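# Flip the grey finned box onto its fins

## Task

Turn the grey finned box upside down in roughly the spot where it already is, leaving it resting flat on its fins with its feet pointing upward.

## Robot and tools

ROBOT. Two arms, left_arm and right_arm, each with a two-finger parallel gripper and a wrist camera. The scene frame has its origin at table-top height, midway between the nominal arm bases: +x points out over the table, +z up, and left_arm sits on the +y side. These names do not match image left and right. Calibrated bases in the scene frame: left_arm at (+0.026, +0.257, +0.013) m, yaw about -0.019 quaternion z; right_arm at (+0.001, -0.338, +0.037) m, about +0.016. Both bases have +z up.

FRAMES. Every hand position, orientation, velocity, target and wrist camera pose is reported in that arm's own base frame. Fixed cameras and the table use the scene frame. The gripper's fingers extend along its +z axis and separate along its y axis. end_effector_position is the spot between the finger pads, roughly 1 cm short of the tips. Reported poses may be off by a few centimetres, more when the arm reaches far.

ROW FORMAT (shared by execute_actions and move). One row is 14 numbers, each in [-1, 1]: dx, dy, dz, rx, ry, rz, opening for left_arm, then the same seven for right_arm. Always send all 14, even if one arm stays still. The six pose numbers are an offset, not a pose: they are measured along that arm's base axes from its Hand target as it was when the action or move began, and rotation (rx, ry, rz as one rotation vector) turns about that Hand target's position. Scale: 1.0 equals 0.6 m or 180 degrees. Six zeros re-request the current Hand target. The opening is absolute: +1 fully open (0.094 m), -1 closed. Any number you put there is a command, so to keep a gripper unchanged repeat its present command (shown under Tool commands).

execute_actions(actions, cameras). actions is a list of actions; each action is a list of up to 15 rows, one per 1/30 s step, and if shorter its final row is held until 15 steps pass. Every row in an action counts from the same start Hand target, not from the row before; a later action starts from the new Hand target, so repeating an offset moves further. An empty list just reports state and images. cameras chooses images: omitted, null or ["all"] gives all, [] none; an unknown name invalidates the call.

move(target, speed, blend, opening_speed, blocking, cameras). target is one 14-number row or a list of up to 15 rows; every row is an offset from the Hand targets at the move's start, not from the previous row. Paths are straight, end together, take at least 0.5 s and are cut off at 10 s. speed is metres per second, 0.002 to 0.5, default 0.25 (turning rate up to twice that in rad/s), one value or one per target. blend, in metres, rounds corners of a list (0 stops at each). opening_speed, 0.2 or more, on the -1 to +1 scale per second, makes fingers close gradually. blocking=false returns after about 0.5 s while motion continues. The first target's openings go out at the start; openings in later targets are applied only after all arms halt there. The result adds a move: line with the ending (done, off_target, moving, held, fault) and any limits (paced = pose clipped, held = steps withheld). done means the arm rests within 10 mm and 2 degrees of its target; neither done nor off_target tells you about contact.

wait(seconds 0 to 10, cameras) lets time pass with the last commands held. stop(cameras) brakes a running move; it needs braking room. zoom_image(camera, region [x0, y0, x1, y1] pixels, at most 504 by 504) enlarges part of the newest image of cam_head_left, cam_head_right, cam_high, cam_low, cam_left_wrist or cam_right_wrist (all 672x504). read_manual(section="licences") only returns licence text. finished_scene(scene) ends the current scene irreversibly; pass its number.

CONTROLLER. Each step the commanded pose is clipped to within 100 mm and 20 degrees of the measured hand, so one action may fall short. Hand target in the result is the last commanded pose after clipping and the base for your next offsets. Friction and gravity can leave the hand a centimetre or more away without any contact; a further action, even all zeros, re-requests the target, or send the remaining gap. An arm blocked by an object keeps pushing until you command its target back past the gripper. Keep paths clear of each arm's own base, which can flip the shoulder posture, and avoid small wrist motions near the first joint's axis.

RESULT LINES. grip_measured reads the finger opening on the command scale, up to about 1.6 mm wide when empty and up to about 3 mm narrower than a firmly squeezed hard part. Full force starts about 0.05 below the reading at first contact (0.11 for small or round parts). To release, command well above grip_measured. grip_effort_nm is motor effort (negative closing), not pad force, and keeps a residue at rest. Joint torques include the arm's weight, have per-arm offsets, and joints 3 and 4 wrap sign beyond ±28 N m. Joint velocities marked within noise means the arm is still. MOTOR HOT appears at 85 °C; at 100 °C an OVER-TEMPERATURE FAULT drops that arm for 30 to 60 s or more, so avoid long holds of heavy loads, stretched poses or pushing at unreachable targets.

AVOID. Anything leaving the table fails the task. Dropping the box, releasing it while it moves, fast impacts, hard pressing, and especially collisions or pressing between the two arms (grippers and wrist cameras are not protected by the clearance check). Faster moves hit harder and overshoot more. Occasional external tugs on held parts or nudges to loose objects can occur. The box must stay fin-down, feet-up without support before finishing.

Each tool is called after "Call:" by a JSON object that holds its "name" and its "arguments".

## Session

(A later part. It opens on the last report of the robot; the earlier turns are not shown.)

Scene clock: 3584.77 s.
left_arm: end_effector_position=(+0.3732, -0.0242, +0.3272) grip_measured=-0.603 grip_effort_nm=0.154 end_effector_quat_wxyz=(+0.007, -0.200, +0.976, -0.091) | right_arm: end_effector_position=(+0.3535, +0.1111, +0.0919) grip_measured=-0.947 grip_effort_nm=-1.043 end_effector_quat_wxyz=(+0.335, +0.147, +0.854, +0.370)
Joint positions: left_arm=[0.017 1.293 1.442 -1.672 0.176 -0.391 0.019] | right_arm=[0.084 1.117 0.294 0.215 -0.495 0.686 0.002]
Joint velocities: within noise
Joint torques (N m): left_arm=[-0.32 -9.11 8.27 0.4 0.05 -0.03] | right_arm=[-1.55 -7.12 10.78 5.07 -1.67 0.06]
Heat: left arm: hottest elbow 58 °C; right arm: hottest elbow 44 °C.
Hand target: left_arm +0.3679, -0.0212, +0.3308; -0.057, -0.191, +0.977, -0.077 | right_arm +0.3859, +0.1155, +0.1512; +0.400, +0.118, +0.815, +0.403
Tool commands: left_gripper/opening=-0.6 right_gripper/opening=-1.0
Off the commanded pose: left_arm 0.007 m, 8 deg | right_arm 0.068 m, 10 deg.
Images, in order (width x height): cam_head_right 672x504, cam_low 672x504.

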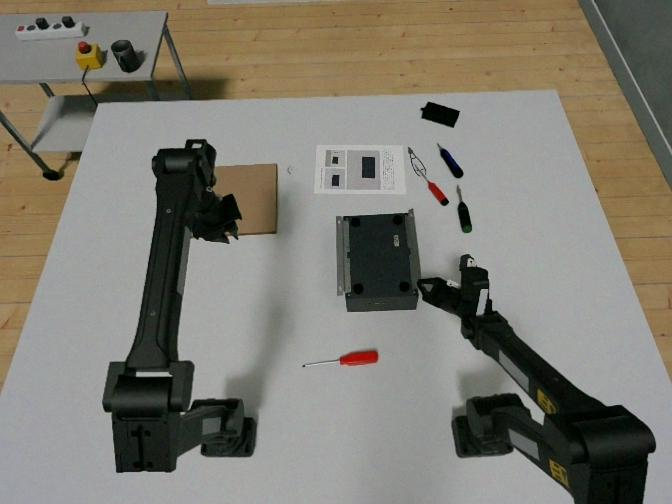

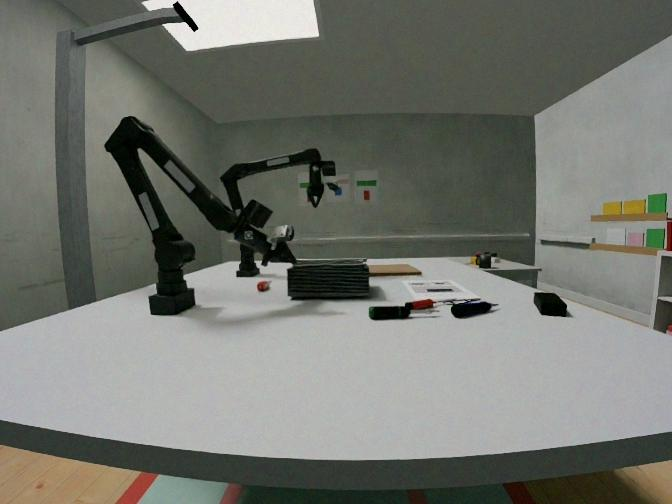

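Call:
{"name": "execute_actions", "arguments": {"actions": [], "cameras": ["cam_right_wrist", "cam_high"]}}

Call:
{"name": "zoom_image", "arguments": {"camera": "cam_right_wrist", "region": [200, 180, 500, 420]}}

Call:
{"name": "zoom_image", "arguments": {"camera": "cam_high", "region": [160, 340, 380, 460]}}

Scene clock: 3602.67 s.
left_arm: end_effector_position=(+0.3732, -0.0242, +0.3272) grip_measured=-0.603 grip_effort_nm=0.154 end_effector_quat_wxyz=(+0.007, -0.200, +0.976, -0.091) | right_arm: end_effector_position=(+0.3535, +0.1111, +0.0919) grip_measured=-0.947 grip_effort_nm=-1.038 end_effector_quat_wxyz=(+0.335, +0.147, +0.854, +0.370)
Joint positions: left_arm=[0.017 1.293 1.442 -1.672 0.176 -0.391 0.019] | right_arm=[0.084 1.117 0.294 0.215 -0.495 0.686 0.002]
Joint velocities: within noise
Joint torques (N m): left_arm=[-0.09 -9.05 8.25 0.46 0.05 -0.05] | right_arm=[-1.61 -7.12 10.51 4.92 -1.64 0.07]
Heat: left arm: hottest elbow 57 °C; right arm: hottest elbow 45 °C.
Hand target: left_arm +0.3679, -0.0212, +0.3308; -0.057, -0.191, +0.977, -0.077 | right_arm +0.3859, +0.1155, +0.1512; +0.400, +0.118, +0.815, +0.403
Tool commands: left_gripper/opening=-0.6 right_gripper/opening=-1.0
Off the commanded pose: left_arm 0.007 m, 8 deg | right_arm 0.068 m, 10 deg.
Images, in order (width x height): cam_high 672x504, cam_right_wrist 672x504.

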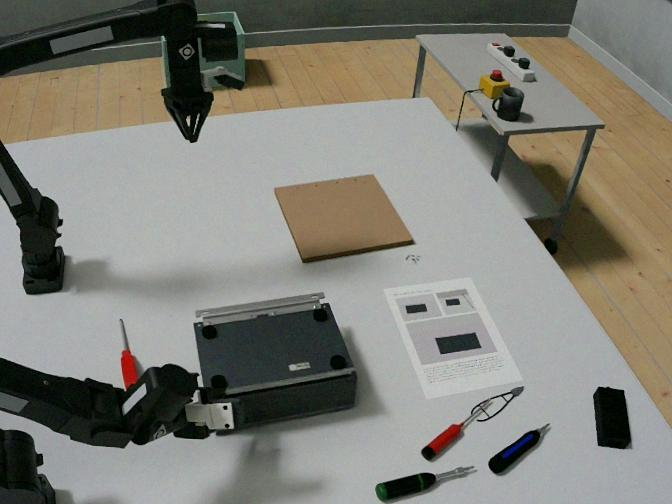

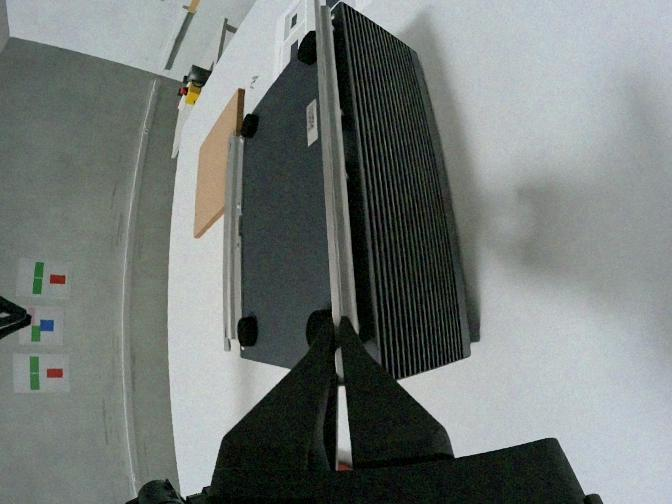

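Scaled by 1.680 from the camera's 672x504 image, which has a finer 960x720 frame.

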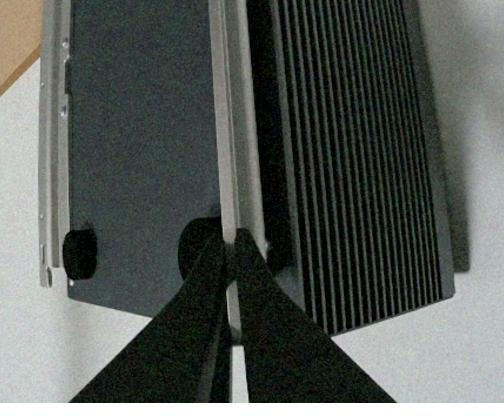

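Scaled by 2.291.

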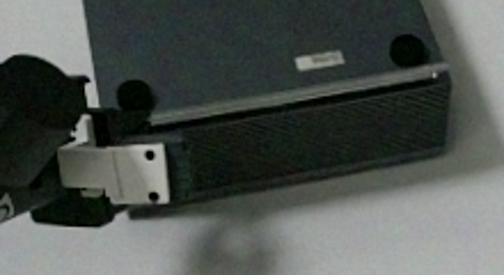

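Call:
{"name": "move", "arguments": {"target": [0,0,0,0,0,0,-0.6,-0.045,-0.0083,-0.1,0,0,0,-1], "speed": 0.04, "cameras": ["cam_high", "cam_low", "cam_right_wrist"]}}

Call:
{"name": "zoom_image", "arguments": {"camera": "cam_low", "region": [210, 190, 410, 330]}}

Scene clock: 3627.60 s.
left_arm: end_effector_position=(+0.3732, -0.0242, +0.3272) grip_measured=-0.603 grip_effort_nm=0.159 end_effector_quat_wxyz=(+0.007, -0.200, +0.976, -0.091) | right_arm: end_effector_position=(+0.3444, +0.1063, +0.0780) grip_measured=-0.947 grip_effort_nm=-1.033 end_effector_quat_wxyz=(+0.374, +0.152, +0.822, +0.402)
Joint positions: left_arm=[0.017 1.293 1.442 -1.672 0.176 -0.391 0.019] | right_arm=[0.058 1.232 0.189 0.566 -0.527 0.749 0.002]
Joint velocities: within noise
Joint torques (N m): left_arm=[-0.21 -9.05 8.21 0.43 0.05 -0.04] | right_arm=[-0.79 -1.67 7.31 3.44 -0.57 -0.55]
Heat: left arm: hottest elbow 57 °C; right arm: hottest elbow 46 °C.
Hand target: left_arm +0.3679, -0.0212, +0.3308; -0.057, -0.191, +0.977, -0.077 | right_arm +0.3588, +0.1106, +0.0910; +0.400, +0.118, +0.815, +0.403
Off the commanded pose: left_arm 0.007 m, 8 deg | right_arm 0.020 m, 5 deg.
joint sent to its limit (left arm) — joint 4 (wrist pitch), lower limit. The joint targets are off in orientation, not in position.
move: off_target (left_arm, right_arm)
Images, in order (width x height): cam_high 672x504, cam_low 672x504, cam_right_wrist 672x504.

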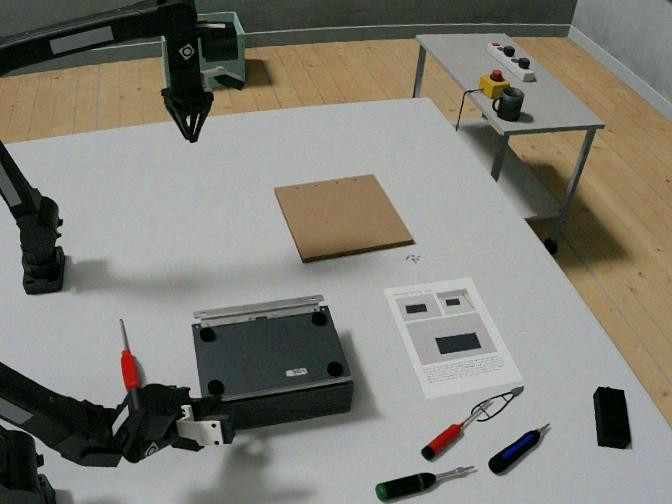

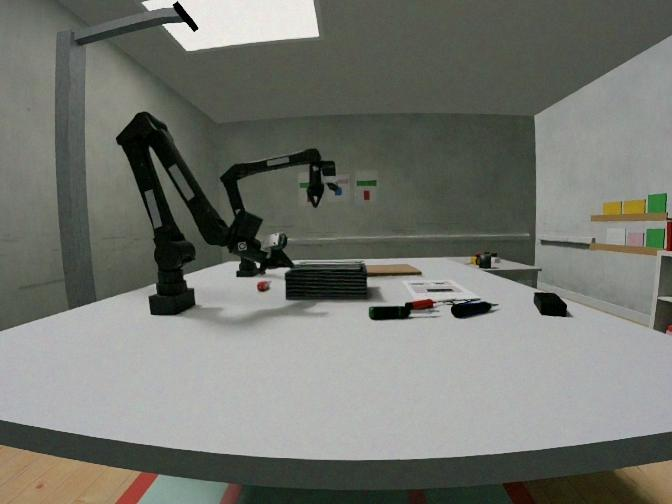

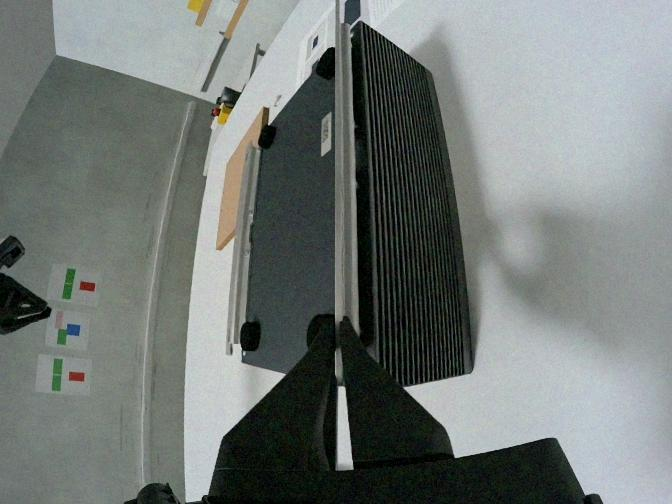

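Scaled by 2.520.

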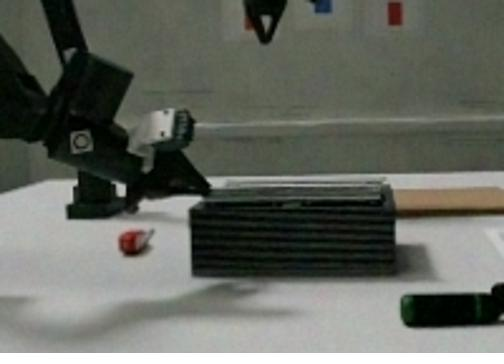

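Call:
{"name": "move", "arguments": {"target": [0,0,0,0,0,0,-0.6,-0.01,0.0,-0.045,0.14,0.02,0,-1], "speed": 0.04, "cameras": ["cam_high", "cam_low", "cam_right_wrist"]}}

Call:
{"name": "zoom_image", "arguments": {"camera": "cam_low", "region": [210, 190, 410, 330]}}

Scene clock: 3639.67 s.
left_arm: end_effector_position=(+0.3732, -0.0242, +0.3272) grip_measured=-0.603 grip_effort_nm=0.159 end_effector_quat_wxyz=(+0.007, -0.200, +0.976, -0.091) | right_arm: end_effector_position=(+0.3472, +0.1049, +0.0685) grip_measured=-0.947 grip_effort_nm=-1.038 end_effector_quat_wxyz=(+0.336, +0.237, +0.712, +0.569)
Joint positions: left_arm=[0.017 1.293 1.442 -1.672 0.176 -0.391 0.019] | right_arm=[-0.03 1.798 0.155 1.471 -0.739 1.242 0.002]
Joint velocities: within noise
Joint torques (N m): left_arm=[-0.09 -9.11 8.2 0.44 0.04 -0.04] | right_arm=[0.79 -4.13 2.4 1.94 -0.63 -0.58]
Heat: left arm: hottest elbow 57 °C; right arm: hottest elbow 44 °C.
Hand target: left_arm +0.3679, -0.0212, +0.3308; -0.057, -0.191, +0.977, -0.077 | right_arm +0.3529, +0.1105, +0.0642; +0.339, +0.215, +0.719, +0.567
Off the commanded pose: left_arm 0.007 m, 8 deg | right_arm 0.009 m, 3 deg.
joint sent to its limit (left arm) — joint 4 (wrist pitch), lower limit. The joint targets are off in orientation, not in position.
move: off_target (left_arm, right_arm)
Images, in order (width x height): cam_high 672x504, cam_low 672x504, cam_right_wrist 672x504.

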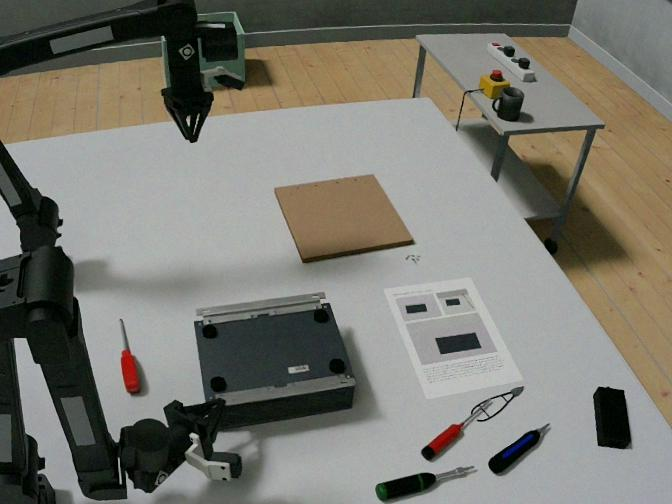

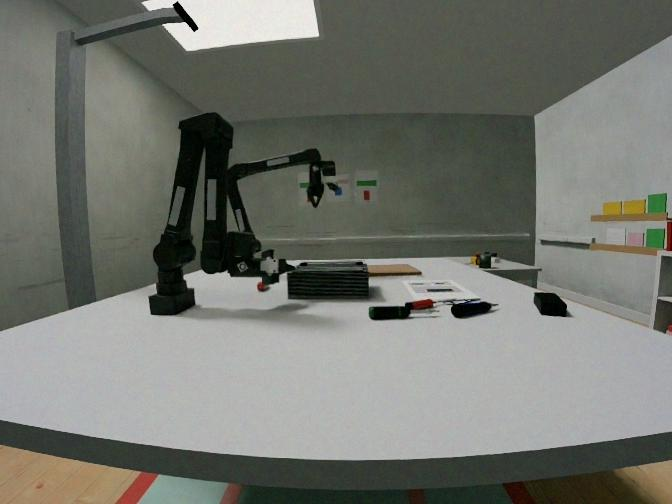

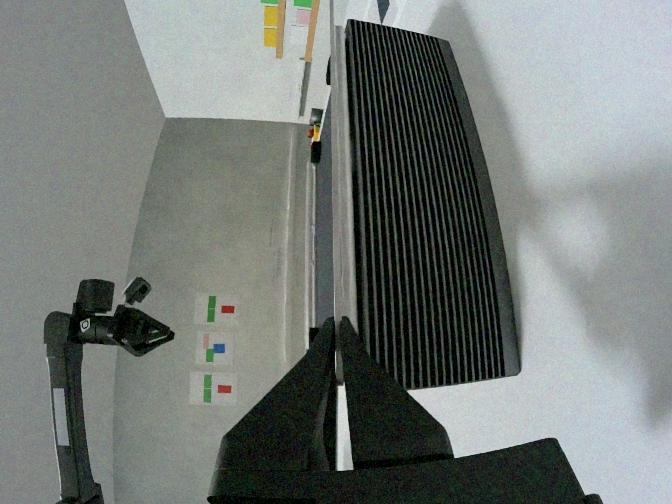

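Scaled by 2.520.

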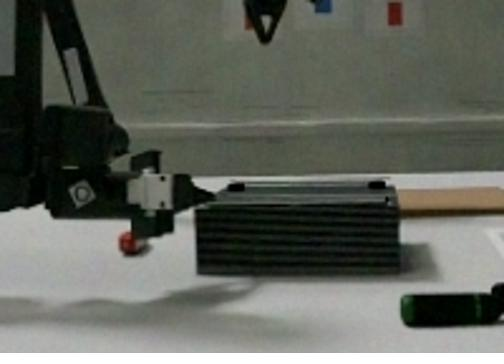

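Call:
{"name": "move", "arguments": {"target": [0,0,0,0,0,0,-0.6,-0.005,0.0,0.004,0,0,0,-0.5], "opening_speed": 0.4, "cameras": ["cam_right_wrist"]}}

Call:
{"name": "move", "arguments": {"target": [0,0,0,0,0,0,-0.6,-0.125,-0.11,0.02,0,0,0,-0.5], "speed": 0.08, "cameras": ["cam_head_left", "cam_head_right", "cam_right_wrist", "cam_low"]}}

Call:
{"name": "zoom_image", "arguments": {"camera": "cam_head_left", "region": [280, 170, 480, 350]}}

Call:
{"name": "zoom_image", "arguments": {"camera": "cam_low", "region": [210, 190, 410, 330]}}

Scene clock: 3675.97 s.
left_arm: end_effector_position=(+0.3732, -0.0242, +0.3272) grip_measured=-0.603 grip_effort_nm=0.159 end_effector_quat_wxyz=(+0.007, -0.200, +0.976, -0.091) | right_arm: end_effector_position=(+0.3477, +0.1060, +0.0657) grip_measured=-0.503 grip_effort_nm=0.071 end_effector_quat_wxyz=(+0.339, +0.225, +0.718, +0.565)
Joint positions: left_arm=[0.017 1.293 1.442 -1.672 0.176 -0.391 0.019] | right_arm=[-0.03 1.808 0.16 1.467 -0.748 1.211 0.023]
Joint velocities: within noise
Joint torques (N m): left_arm=[-0.26 -9 8.21 0.43 0.05 -0.04] | right_arm=[-0.09 -5.89 1.18 1.96 -0.27 -0.24]
Heat: left arm: hottest elbow 56 °C; right arm: hottest elbow 40 °C.
Hand target: left_arm +0.3679, -0.0212, +0.3308; -0.057, -0.191, +0.977, -0.077 | right_arm +0.3499, +0.1105, +0.0666; +0.339, +0.215, +0.719, +0.567
Off the commanded pose: left_arm 0.007 m, 8 deg | right_arm 0.005 m, 1 deg.
joint sent to its limit (left arm) — joint 4 (wrist pitch), lower limit. The joint targets are off in orientation, not in position.
move: off_target (left_arm)
Images, in order (width x height): cam_right_wrist 672x504.

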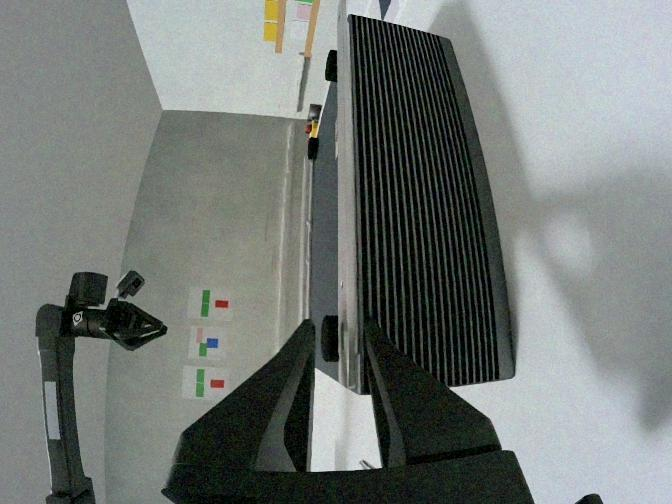

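Scene clock: 3678.20 s.
left_arm: end_effector_position=(+0.3732, -0.0242, +0.3272) grip_measured=-0.603 grip_effort_nm=0.159 end_effector_quat_wxyz=(+0.007, -0.200, +0.976, -0.091) | right_arm: end_effector_position=(+0.2752, +0.0480, +0.0774) grip_measured=-0.502 grip_effort_nm=0.071 end_effector_quat_wxyz=(+0.335, +0.215, +0.718, +0.571)
Joint positions: left_arm=[0.017 1.293 1.442 -1.672 0.176 -0.391 0.019] | right_arm=[-0.423 1.648 0.014 1.321 -1.156 1.044 0.023]
Joint velocities: within noise
Joint torques (N m): left_arm=[-0.32 -9.11 8.21 0.44 0.04 -0.05] | right_arm=[-1.38 -5.07 0.24 1.59 -0.43 -0.24]
Heat: left arm: hottest elbow 56 °C; right arm: hottest elbow 40 °C.
Hand target: left_arm +0.3679, -0.0212, +0.3308; -0.057, -0.191, +0.977, -0.077 | right_arm +0.2749, +0.0446, +0.0786; +0.339, +0.215, +0.719, +0.567
Off the commanded pose: left_arm 0.007 m, 8 deg | right_arm 0.004 m, 1 deg.
joint sent to its limit (left arm) — joint 4 (wrist pitch), lower limit. The joint targets are off in orientation, not in position.
move: off_target (left_arm)
Images, in order (width x height): cam_head_left 672x504, cam_head_right 672x504, cam_low 672x504, cam_right_wrist 672x504.

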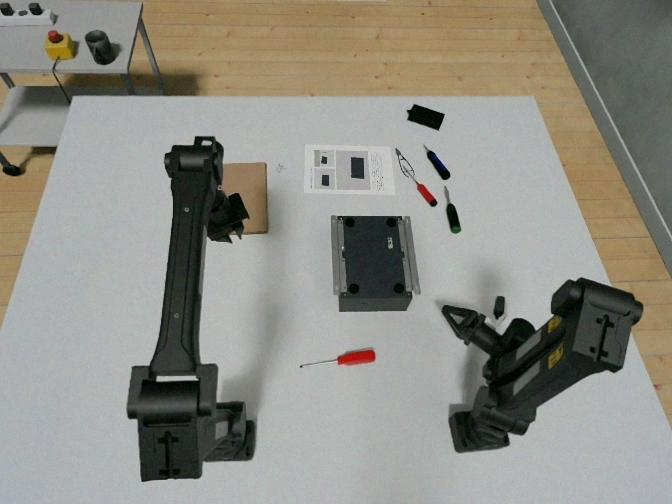

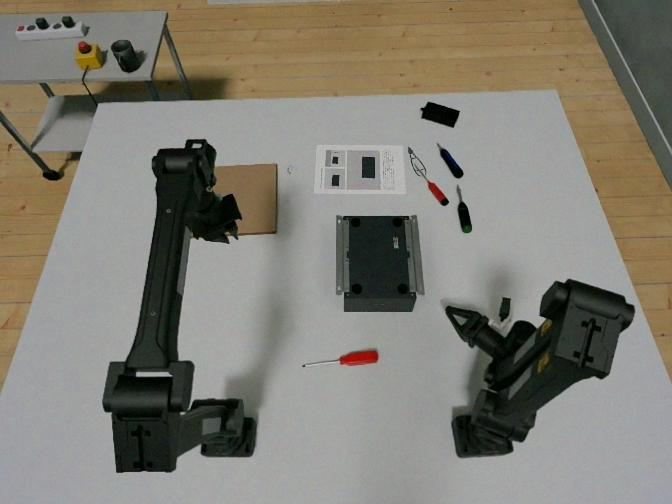

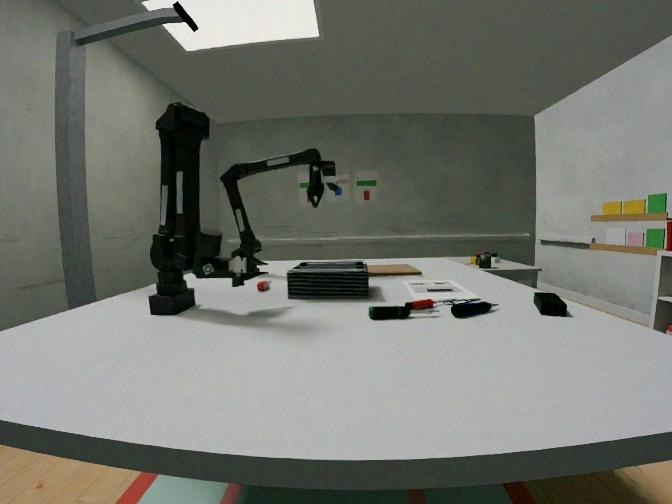

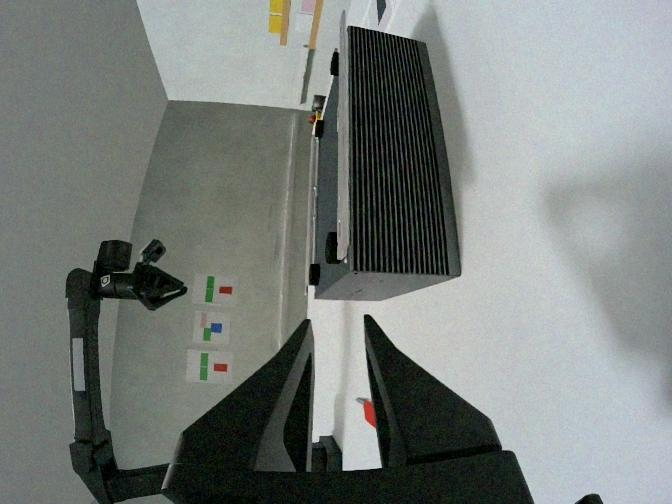

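Scaled by 2.520.

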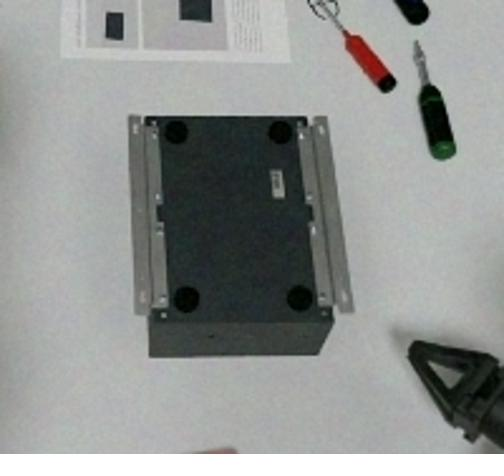

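Scaled by 2.520.

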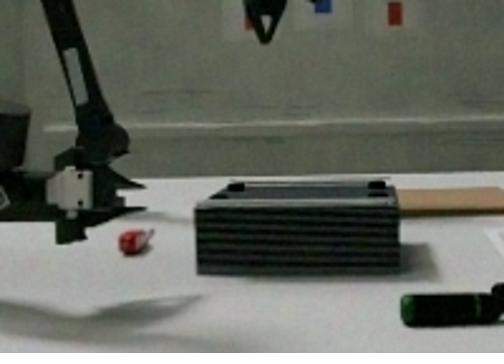

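Call:
{"name": "move", "arguments": {"target": [[0.0867,-0.1667,-0.183,-0.397,-0.2328,0.0705,0.2,0,0,0,0,0,0,-0.5],[0.101,-0.24,-0.376,-0.397,-0.2328,0.0705,0.2,0,0,0,0,0,0,-0.5]], "speed": [0.2,0.12], "blend": 0.03, "cameras": ["cam_head_left", "cam_left_wrist", "cam_low"]}}

Scene clock: 3812.87 s.
left_arm: end_effector_position=(+0.4260, -0.1612, +0.1099) grip_measured=+0.197 grip_effort_nm=0.154 end_effector_quat_wxyz=(+0.189, -0.181, +0.684, -0.681) | right_arm: end_effector_position=(+0.2748, +0.0480, +0.0773) grip_measured=-0.502 grip_effort_nm=0.076 end_effector_quat_wxyz=(+0.333, +0.215, +0.720, +0.570)
Joint positions: left_arm=[-0.036 1.809 0.471 1.335 1.006 -1.555 0.056] | right_arm=[-0.424 1.627 0.014 1.288 -1.157 1.032 0.023]
Joint velocities: within noise
Joint torques (N m): left_arm=[-1.49 -7.59 4.26 2.86 -0.05 -0.23] | right_arm=[-1.73 -5.36 0.64 1.58 -0.36 -0.23]
Heat: left arm: hottest elbow 54 °C; right arm: hottest elbow 35 °C.
Hand target: left_arm +0.4284, -0.1652, +0.1051; +0.183, -0.182, +0.683, -0.683 | right_arm +0.2749, +0.0445, +0.0785; +0.339, +0.215, +0.719, +0.567
Off the commanded pose: left_arm 0.007 m, 1 deg | right_arm 0.004 m, 1 deg.
move: done
Images, in order (width x height): cam_head_left 672x504, cam_low 672x504, cam_left_wrist 672x504.

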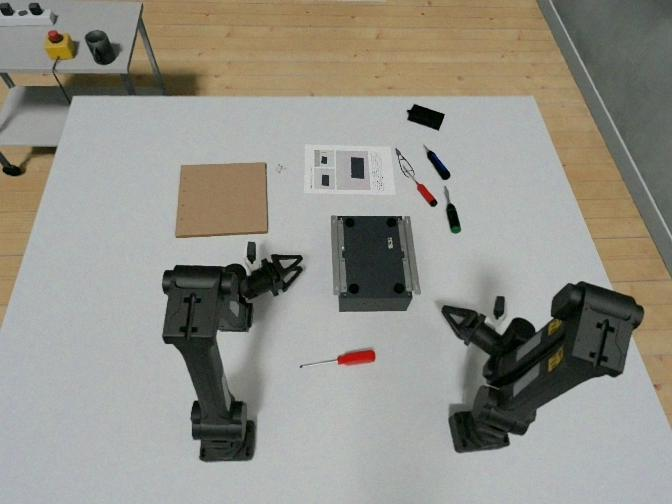

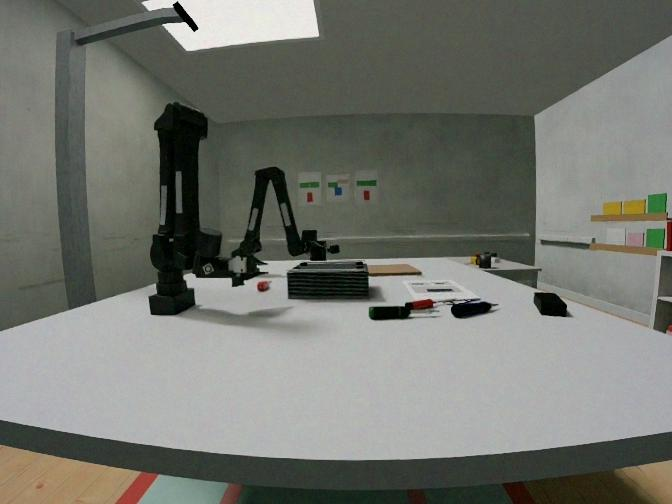

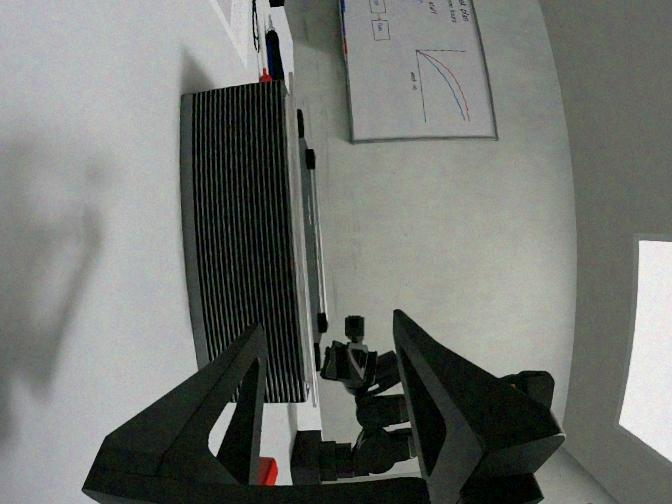

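Call:
{"name": "move", "arguments": {"target": [0.05,-0.0867,-0.0267,0,0,0,0.2,0,0,0,0,0,0,-0.5], "speed": 0.1, "cameras": ["cam_head_left", "cam_left_wrist"]}}

Call:
{"name": "zoom_image", "arguments": {"camera": "cam_left_wrist", "region": [200, 270, 470, 470]}}

Scene clock: 3826.77 s.
left_arm: end_effector_position=(+0.4525, -0.2128, +0.0945) grip_measured=+0.197 grip_effort_nm=0.154 end_effector_quat_wxyz=(+0.188, -0.180, +0.684, -0.681) | right_arm: end_effector_position=(+0.2749, +0.0480, +0.0774) grip_measured=-0.502 grip_effort_nm=0.066 end_effector_quat_wxyz=(+0.333, +0.215, +0.720, +0.570)
Joint positions: left_arm=[-0.172 1.902 0.565 1.335 0.872 -1.557 0.056] | right_arm=[-0.424 1.626 0.014 1.288 -1.157 1.032 0.023]
Joint velocities: within noise
Joint torques (N m): left_arm=[-1.44 -8.82 5.09 2.45 -0.04 -0.26] | right_arm=[-2.26 -4.84 0.65 1.58 -0.39 -0.17]
Heat: left arm: hottest elbow 53 °C; right arm: hottest elbow 34 °C.
Hand target: left_arm +0.4583, -0.2173, +0.0892; +0.183, -0.182, +0.683, -0.683 | right_arm +0.2749, +0.0445, +0.0786; +0.339, +0.215, +0.719, +0.567
Off the commanded pose: left_arm 0.009 m, 1 deg | right_arm 0.004 m, 1 deg.
move: done
Images, in order (width x height): cam_head_left 672x504, cam_left_wrist 672x504.

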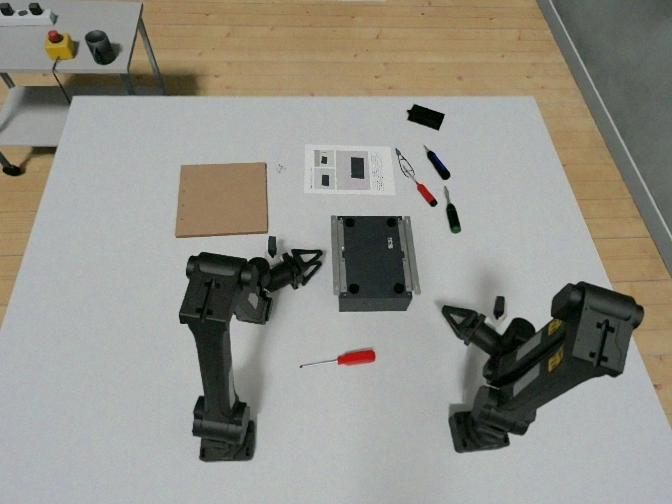

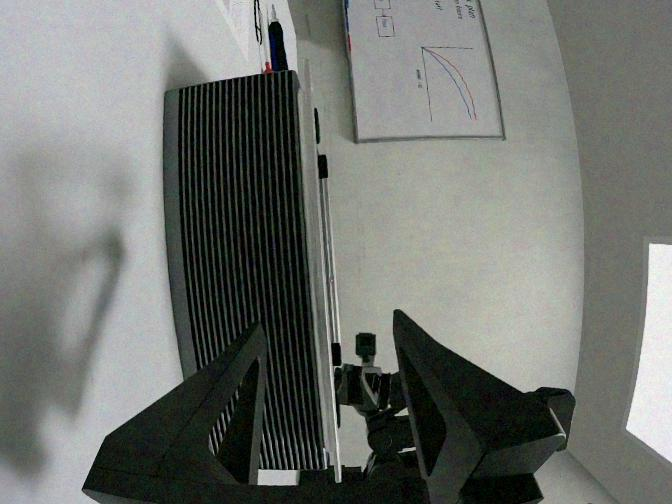

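Scaled by 1.867 from the camera's 672x504 image, which has a finer 960x720 frame.

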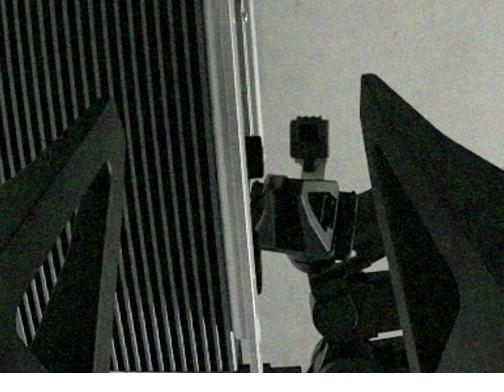

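Call:
{"name": "move", "arguments": {"target": [0.0383,-0.0667,-0.01,0,0,0,0.2,0,0,0,0,0,0,-0.5], "speed": 0.06, "cameras": ["cam_head_left", "cam_left_wrist"]}}

Call:
{"name": "zoom_image", "arguments": {"camera": "cam_left_wrist", "region": [200, 220, 470, 420]}}

Call:
{"name": "zoom_image", "arguments": {"camera": "cam_head_left", "region": [270, 190, 430, 320]}}

Scene clock: 3835.87 s.
left_arm: end_effector_position=(+0.4757, -0.2514, +0.0927) grip_measured=+0.197 grip_effort_nm=0.159 end_effector_quat_wxyz=(+0.194, -0.175, +0.681, -0.684) | right_arm: end_effector_position=(+0.2749, +0.0480, +0.0774) grip_measured=-0.502 grip_effort_nm=0.076 end_effector_quat_wxyz=(+0.333, +0.215, +0.720, +0.570)
Joint positions: left_arm=[-0.257 1.948 0.653 1.311 0.786 -1.557 0.056] | right_arm=[-0.424 1.626 0.014 1.288 -1.157 1.032 0.023]
Joint velocities: within noise
Joint torques (N m): left_arm=[-1.55 -9.58 5.67 1.85 -0.07 -0.23] | right_arm=[-2.02 -4.66 0.5 1.42 -0.34 -0.19]
Heat: left arm: hottest elbow 52 °C; right arm: hottest elbow 34 °C.
Hand target: left_arm +0.4815, -0.2573, +0.0833; +0.183, -0.182, +0.683, -0.683 | right_arm +0.2749, +0.0445, +0.0786; +0.339, +0.215, +0.719, +0.567
Off the commanded pose: left_arm 0.013 m, 2 deg | right_arm 0.004 m, 1 deg.
move: off_target (left_arm)
Images, in order (width x height): cam_head_left 672x504, cam_left_wrist 672x504.

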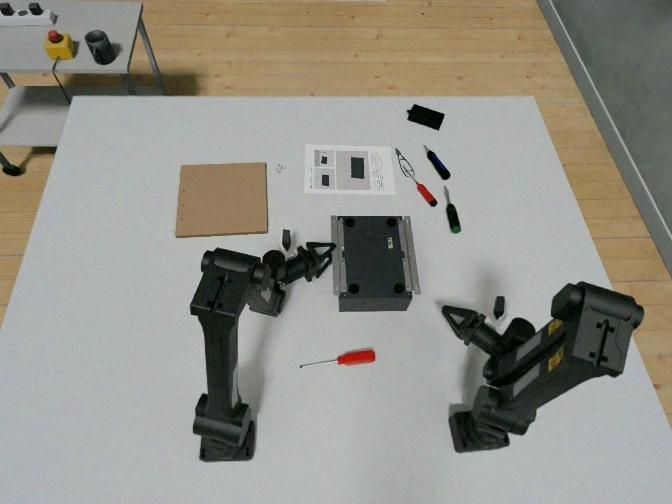

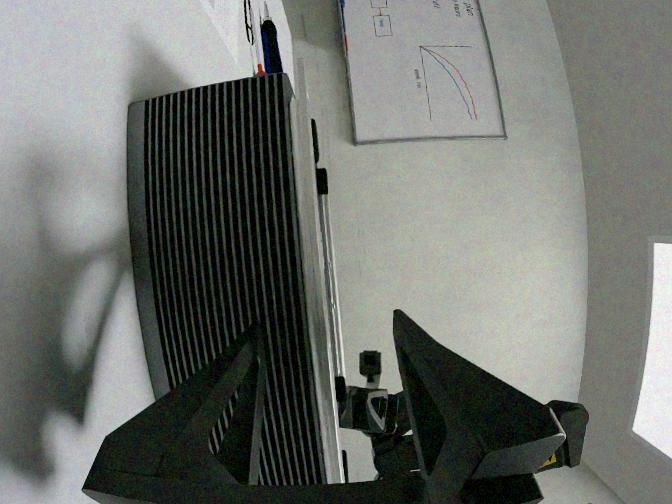

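Scaled by 1.867 from the camera's 672x504 image, which has a finer 960x720 frame.

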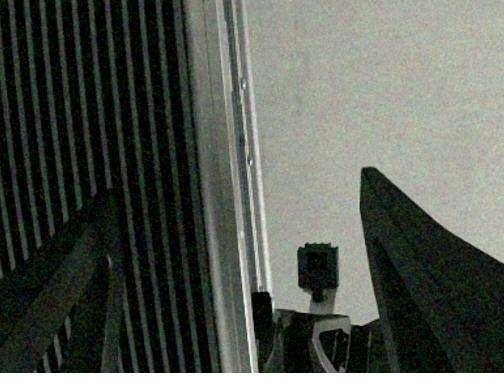

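Scaled by 3.150.

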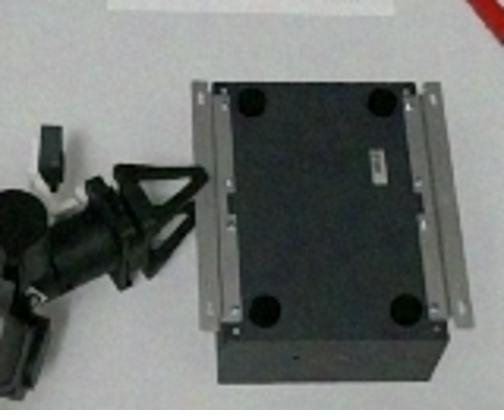

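Call:
{"name": "move", "arguments": {"target": [0.005,-0.008,-0.005,0,0,0,0.2,0,0,0,0,0,0,-0.5], "speed": 0.06, "cameras": []}}

Call:
{"name": "move", "arguments": {"target": [0,0,0,0,0,0,-1,0,0,0,0,0,0,-0.5], "opening_speed": 0.5, "cameras": ["cam_head_left", "cam_left_wrist"]}}

Call:
{"name": "zoom_image", "arguments": {"camera": "cam_left_wrist", "region": [200, 220, 470, 420]}}

Scene clock: 3848.13 s.
left_arm: end_effector_position=(+0.4792, -0.2556, +0.0894) grip_measured=+0.197 grip_effort_nm=0.154 end_effector_quat_wxyz=(+0.193, -0.176, +0.681, -0.684) | right_arm: end_effector_position=(+0.2749, +0.0480, +0.0774) grip_measured=-0.502 grip_effort_nm=0.076 end_effector_quat_wxyz=(+0.333, +0.215, +0.720, +0.570)
Joint positions: left_arm=[-0.265 1.962 0.666 1.31 0.777 -1.557 0.056] | right_arm=[-0.424 1.626 0.014 1.288 -1.157 1.032 0.023]
Joint velocities: within noise
Joint torques (N m): left_arm=[-1.55 -9.99 5.61 1.87 -0.06 -0.23] | right_arm=[-1.9 -4.66 0.59 1.58 -0.37 -0.23]
Heat: left arm: hottest elbow 51 °C; right arm: hottest elbow 34 °C.
Hand target: left_arm +0.4843, -0.2621, +0.0800; +0.182, -0.182, +0.683, -0.683 | right_arm +0.2749, +0.0445, +0.0786; +0.339, +0.215, +0.719, +0.567
Off the commanded pose: left_arm 0.012 m, 1 deg | right_arm 0.004 m, 1 deg.
move: off_target (left_arm)
No camera images: "cameras" was empty.

Scene clock: 3850.73 s.
left_arm: end_effector_position=(+0.4803, -0.2561, +0.0910) grip_measured=-0.948 grip_effort_nm=-0.930 end_effector_quat_wxyz=(+0.195, -0.174, +0.680, -0.685) | right_arm: end_effector_position=(+0.2749, +0.0480, +0.0774) grip_measured=-0.502 grip_effort_nm=0.071 end_effector_quat_wxyz=(+0.333, +0.215, +0.720, +0.570)
Joint positions: left_arm=[-0.266 1.962 0.67 1.312 0.777 -1.558 0.002] | right_arm=[-0.424 1.626 0.014 1.288 -1.157 1.032 0.023]
Joint velocities: within noise
Joint torques (N m): left_arm=[-1.49 -10.05 5.39 1.74 -0.07 -0.21] | right_arm=[-1.55 -4.66 0.44 1.55 -0.35 -0.27]
Heat: left arm: hottest elbow 51 °C; right arm: hottest elbow 34 °C.
Hand target: left_arm +0.4844, -0.2622, +0.0802; +0.183, -0.182, +0.683, -0.683 | right_arm +0.2749, +0.0445, +0.0785; +0.339, +0.215, +0.719, +0.567
Off the commanded pose: left_arm 0.013 m, 2 deg | right_arm 0.004 m, 1 deg.
move: off_target (left_arm)
Images, in order (width x height): cam_head_left 672x504, cam_left_wrist 672x504.

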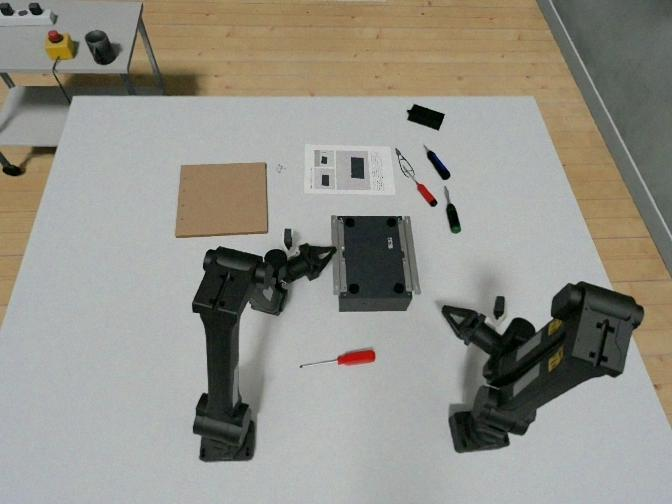

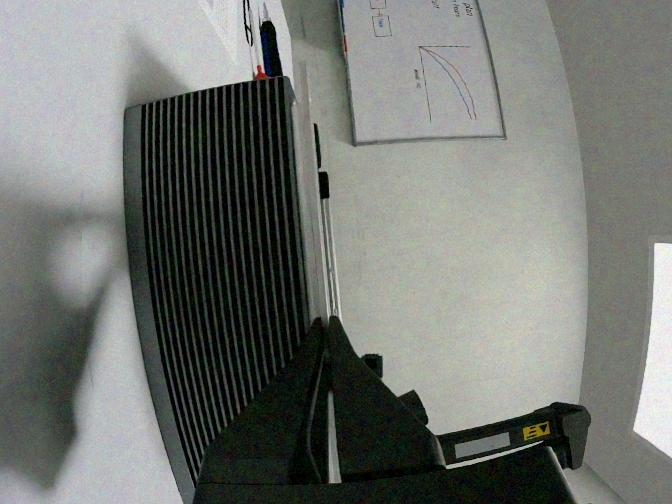

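Scaled by 1.867 from the camera's 672x504 image, which has a finer 960x720 frame.

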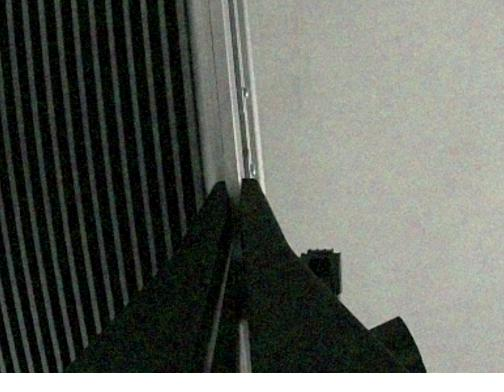

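Call:
{"name": "move", "arguments": {"target": [-0.0667,0.1417,0.013,0,0,0.0333,-1,0,0,0,0,0,0,-0.5], "speed": 0.05, "cameras": ["cam_head_left", "cam_left_wrist"]}}

Call:
{"name": "zoom_image", "arguments": {"camera": "cam_head_left", "region": [230, 190, 430, 340]}}

Scene clock: 3865.87 s.
left_arm: end_effector_position=(+0.4454, -0.1979, +0.0896) grip_measured=-0.952 grip_effort_nm=-1.013 end_effector_quat_wxyz=(+0.211, -0.198, +0.676, -0.677) | right_arm: end_effector_position=(+0.2749, +0.0480, +0.0774) grip_measured=-0.502 grip_effort_nm=0.076 end_effector_quat_wxyz=(+0.333, +0.215, +0.720, +0.570)
Joint positions: left_arm=[-0.154 1.916 0.52 1.407 0.829 -1.561 0.002] | right_arm=[-0.424 1.626 0.014 1.288 -1.157 1.032 0.023]
Joint velocities: within noise
Joint torques (N m): left_arm=[2.96 -11.05 1.22 2.47 0.22 -0.2] | right_arm=[-2.02 -4.31 0.62 1.47 -0.42 -0.24]
Heat: left arm: hottest elbow 50 °C; right arm: hottest elbow 34 °C.
Hand target: left_arm +0.4444, -0.1770, +0.0879; +0.218, -0.218, +0.673, -0.673 | right_arm +0.2749, +0.0445, +0.0785; +0.339, +0.215, +0.719, +0.567
Off the commanded pose: left_arm 0.021 m, 2 deg | right_arm 0.004 m, 1 deg.
move: off_target (left_arm)
Images, in order (width x height): cam_head_left 672x504, cam_left_wrist 672x504.

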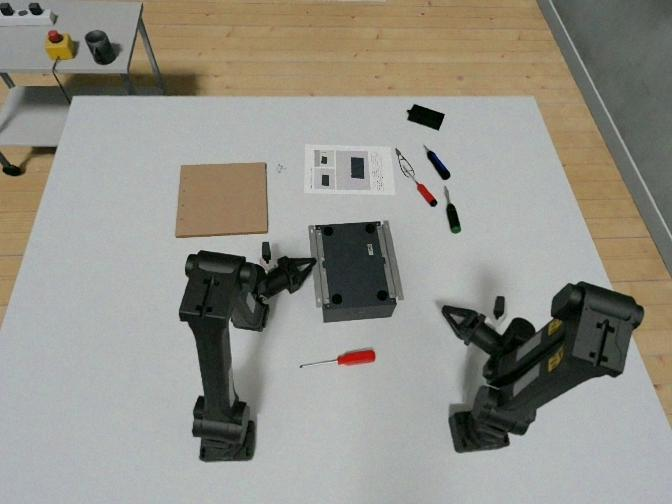

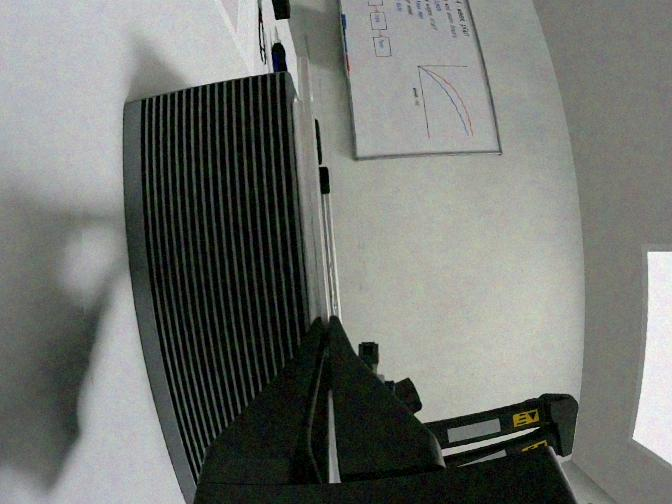

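Scaled by 2.520.

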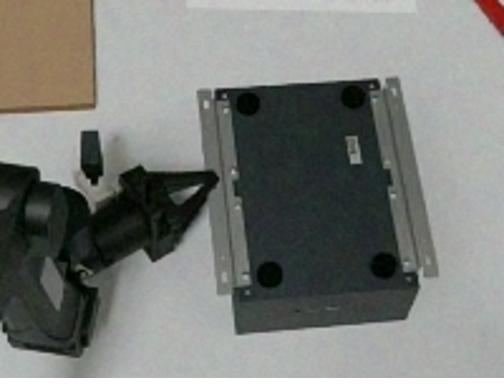

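Call:
{"name": "move", "arguments": {"target": [-0.06,0.0967,0.0,0,0,0.0722,-1,0,0,0,0,0,0,-0.5], "speed": 0.05, "cameras": ["cam_head_left", "cam_left_wrist"]}}

Call:
{"name": "zoom_image", "arguments": {"camera": "cam_head_left", "region": [230, 190, 430, 340]}}

Scene clock: 3882.90 s.
left_arm: end_effector_position=(+0.4063, -0.1435, +0.0891) grip_measured=-0.952 grip_effort_nm=-1.004 end_effector_quat_wxyz=(+0.276, -0.263, +0.653, -0.654) | right_arm: end_effector_position=(+0.2749, +0.0480, +0.0774) grip_measured=-0.502 grip_effort_nm=0.071 end_effector_quat_wxyz=(+0.333, +0.215, +0.720, +0.570)
Joint positions: left_arm=[-0.074 1.889 0.337 1.563 0.716 -1.561 0.002] | right_arm=[-0.424 1.626 0.014 1.288 -1.157 1.032 0.023]
Joint velocities: within noise
Joint torques (N m): left_arm=[3.49 -9 0.27 2.44 -0.83 -0.2] | right_arm=[-1.79 -4.84 0.61 1.47 -0.35 -0.21]
Heat: left arm: hottest elbow 49 °C; right arm: hottest elbow 34 °C.
Hand target: left_arm +0.4084, -0.1190, +0.0880; +0.293, -0.293, +0.644, -0.644 | right_arm +0.2749, +0.0445, +0.0785; +0.339, +0.215, +0.719, +0.567
Off the commanded pose: left_arm 0.025 m, 4 deg | right_arm 0.004 m, 1 deg.
move: off_target (left_arm)
Images, in order (width x height): cam_head_left 672x504, cam_left_wrist 672x504.

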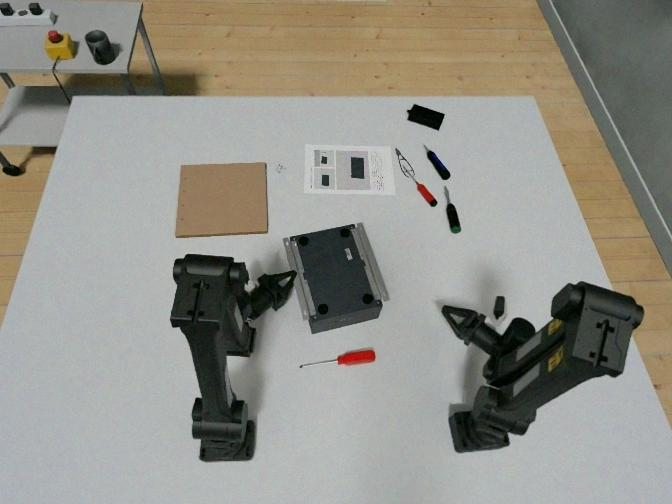

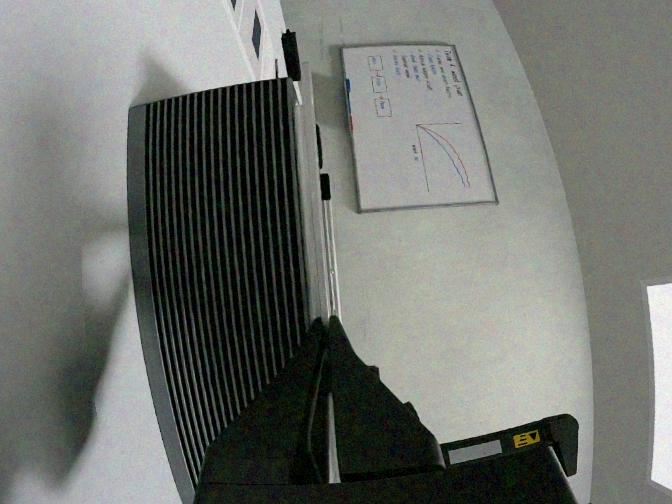

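Scaled by 2.520.

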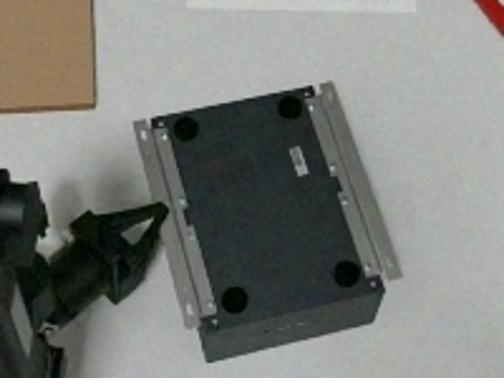

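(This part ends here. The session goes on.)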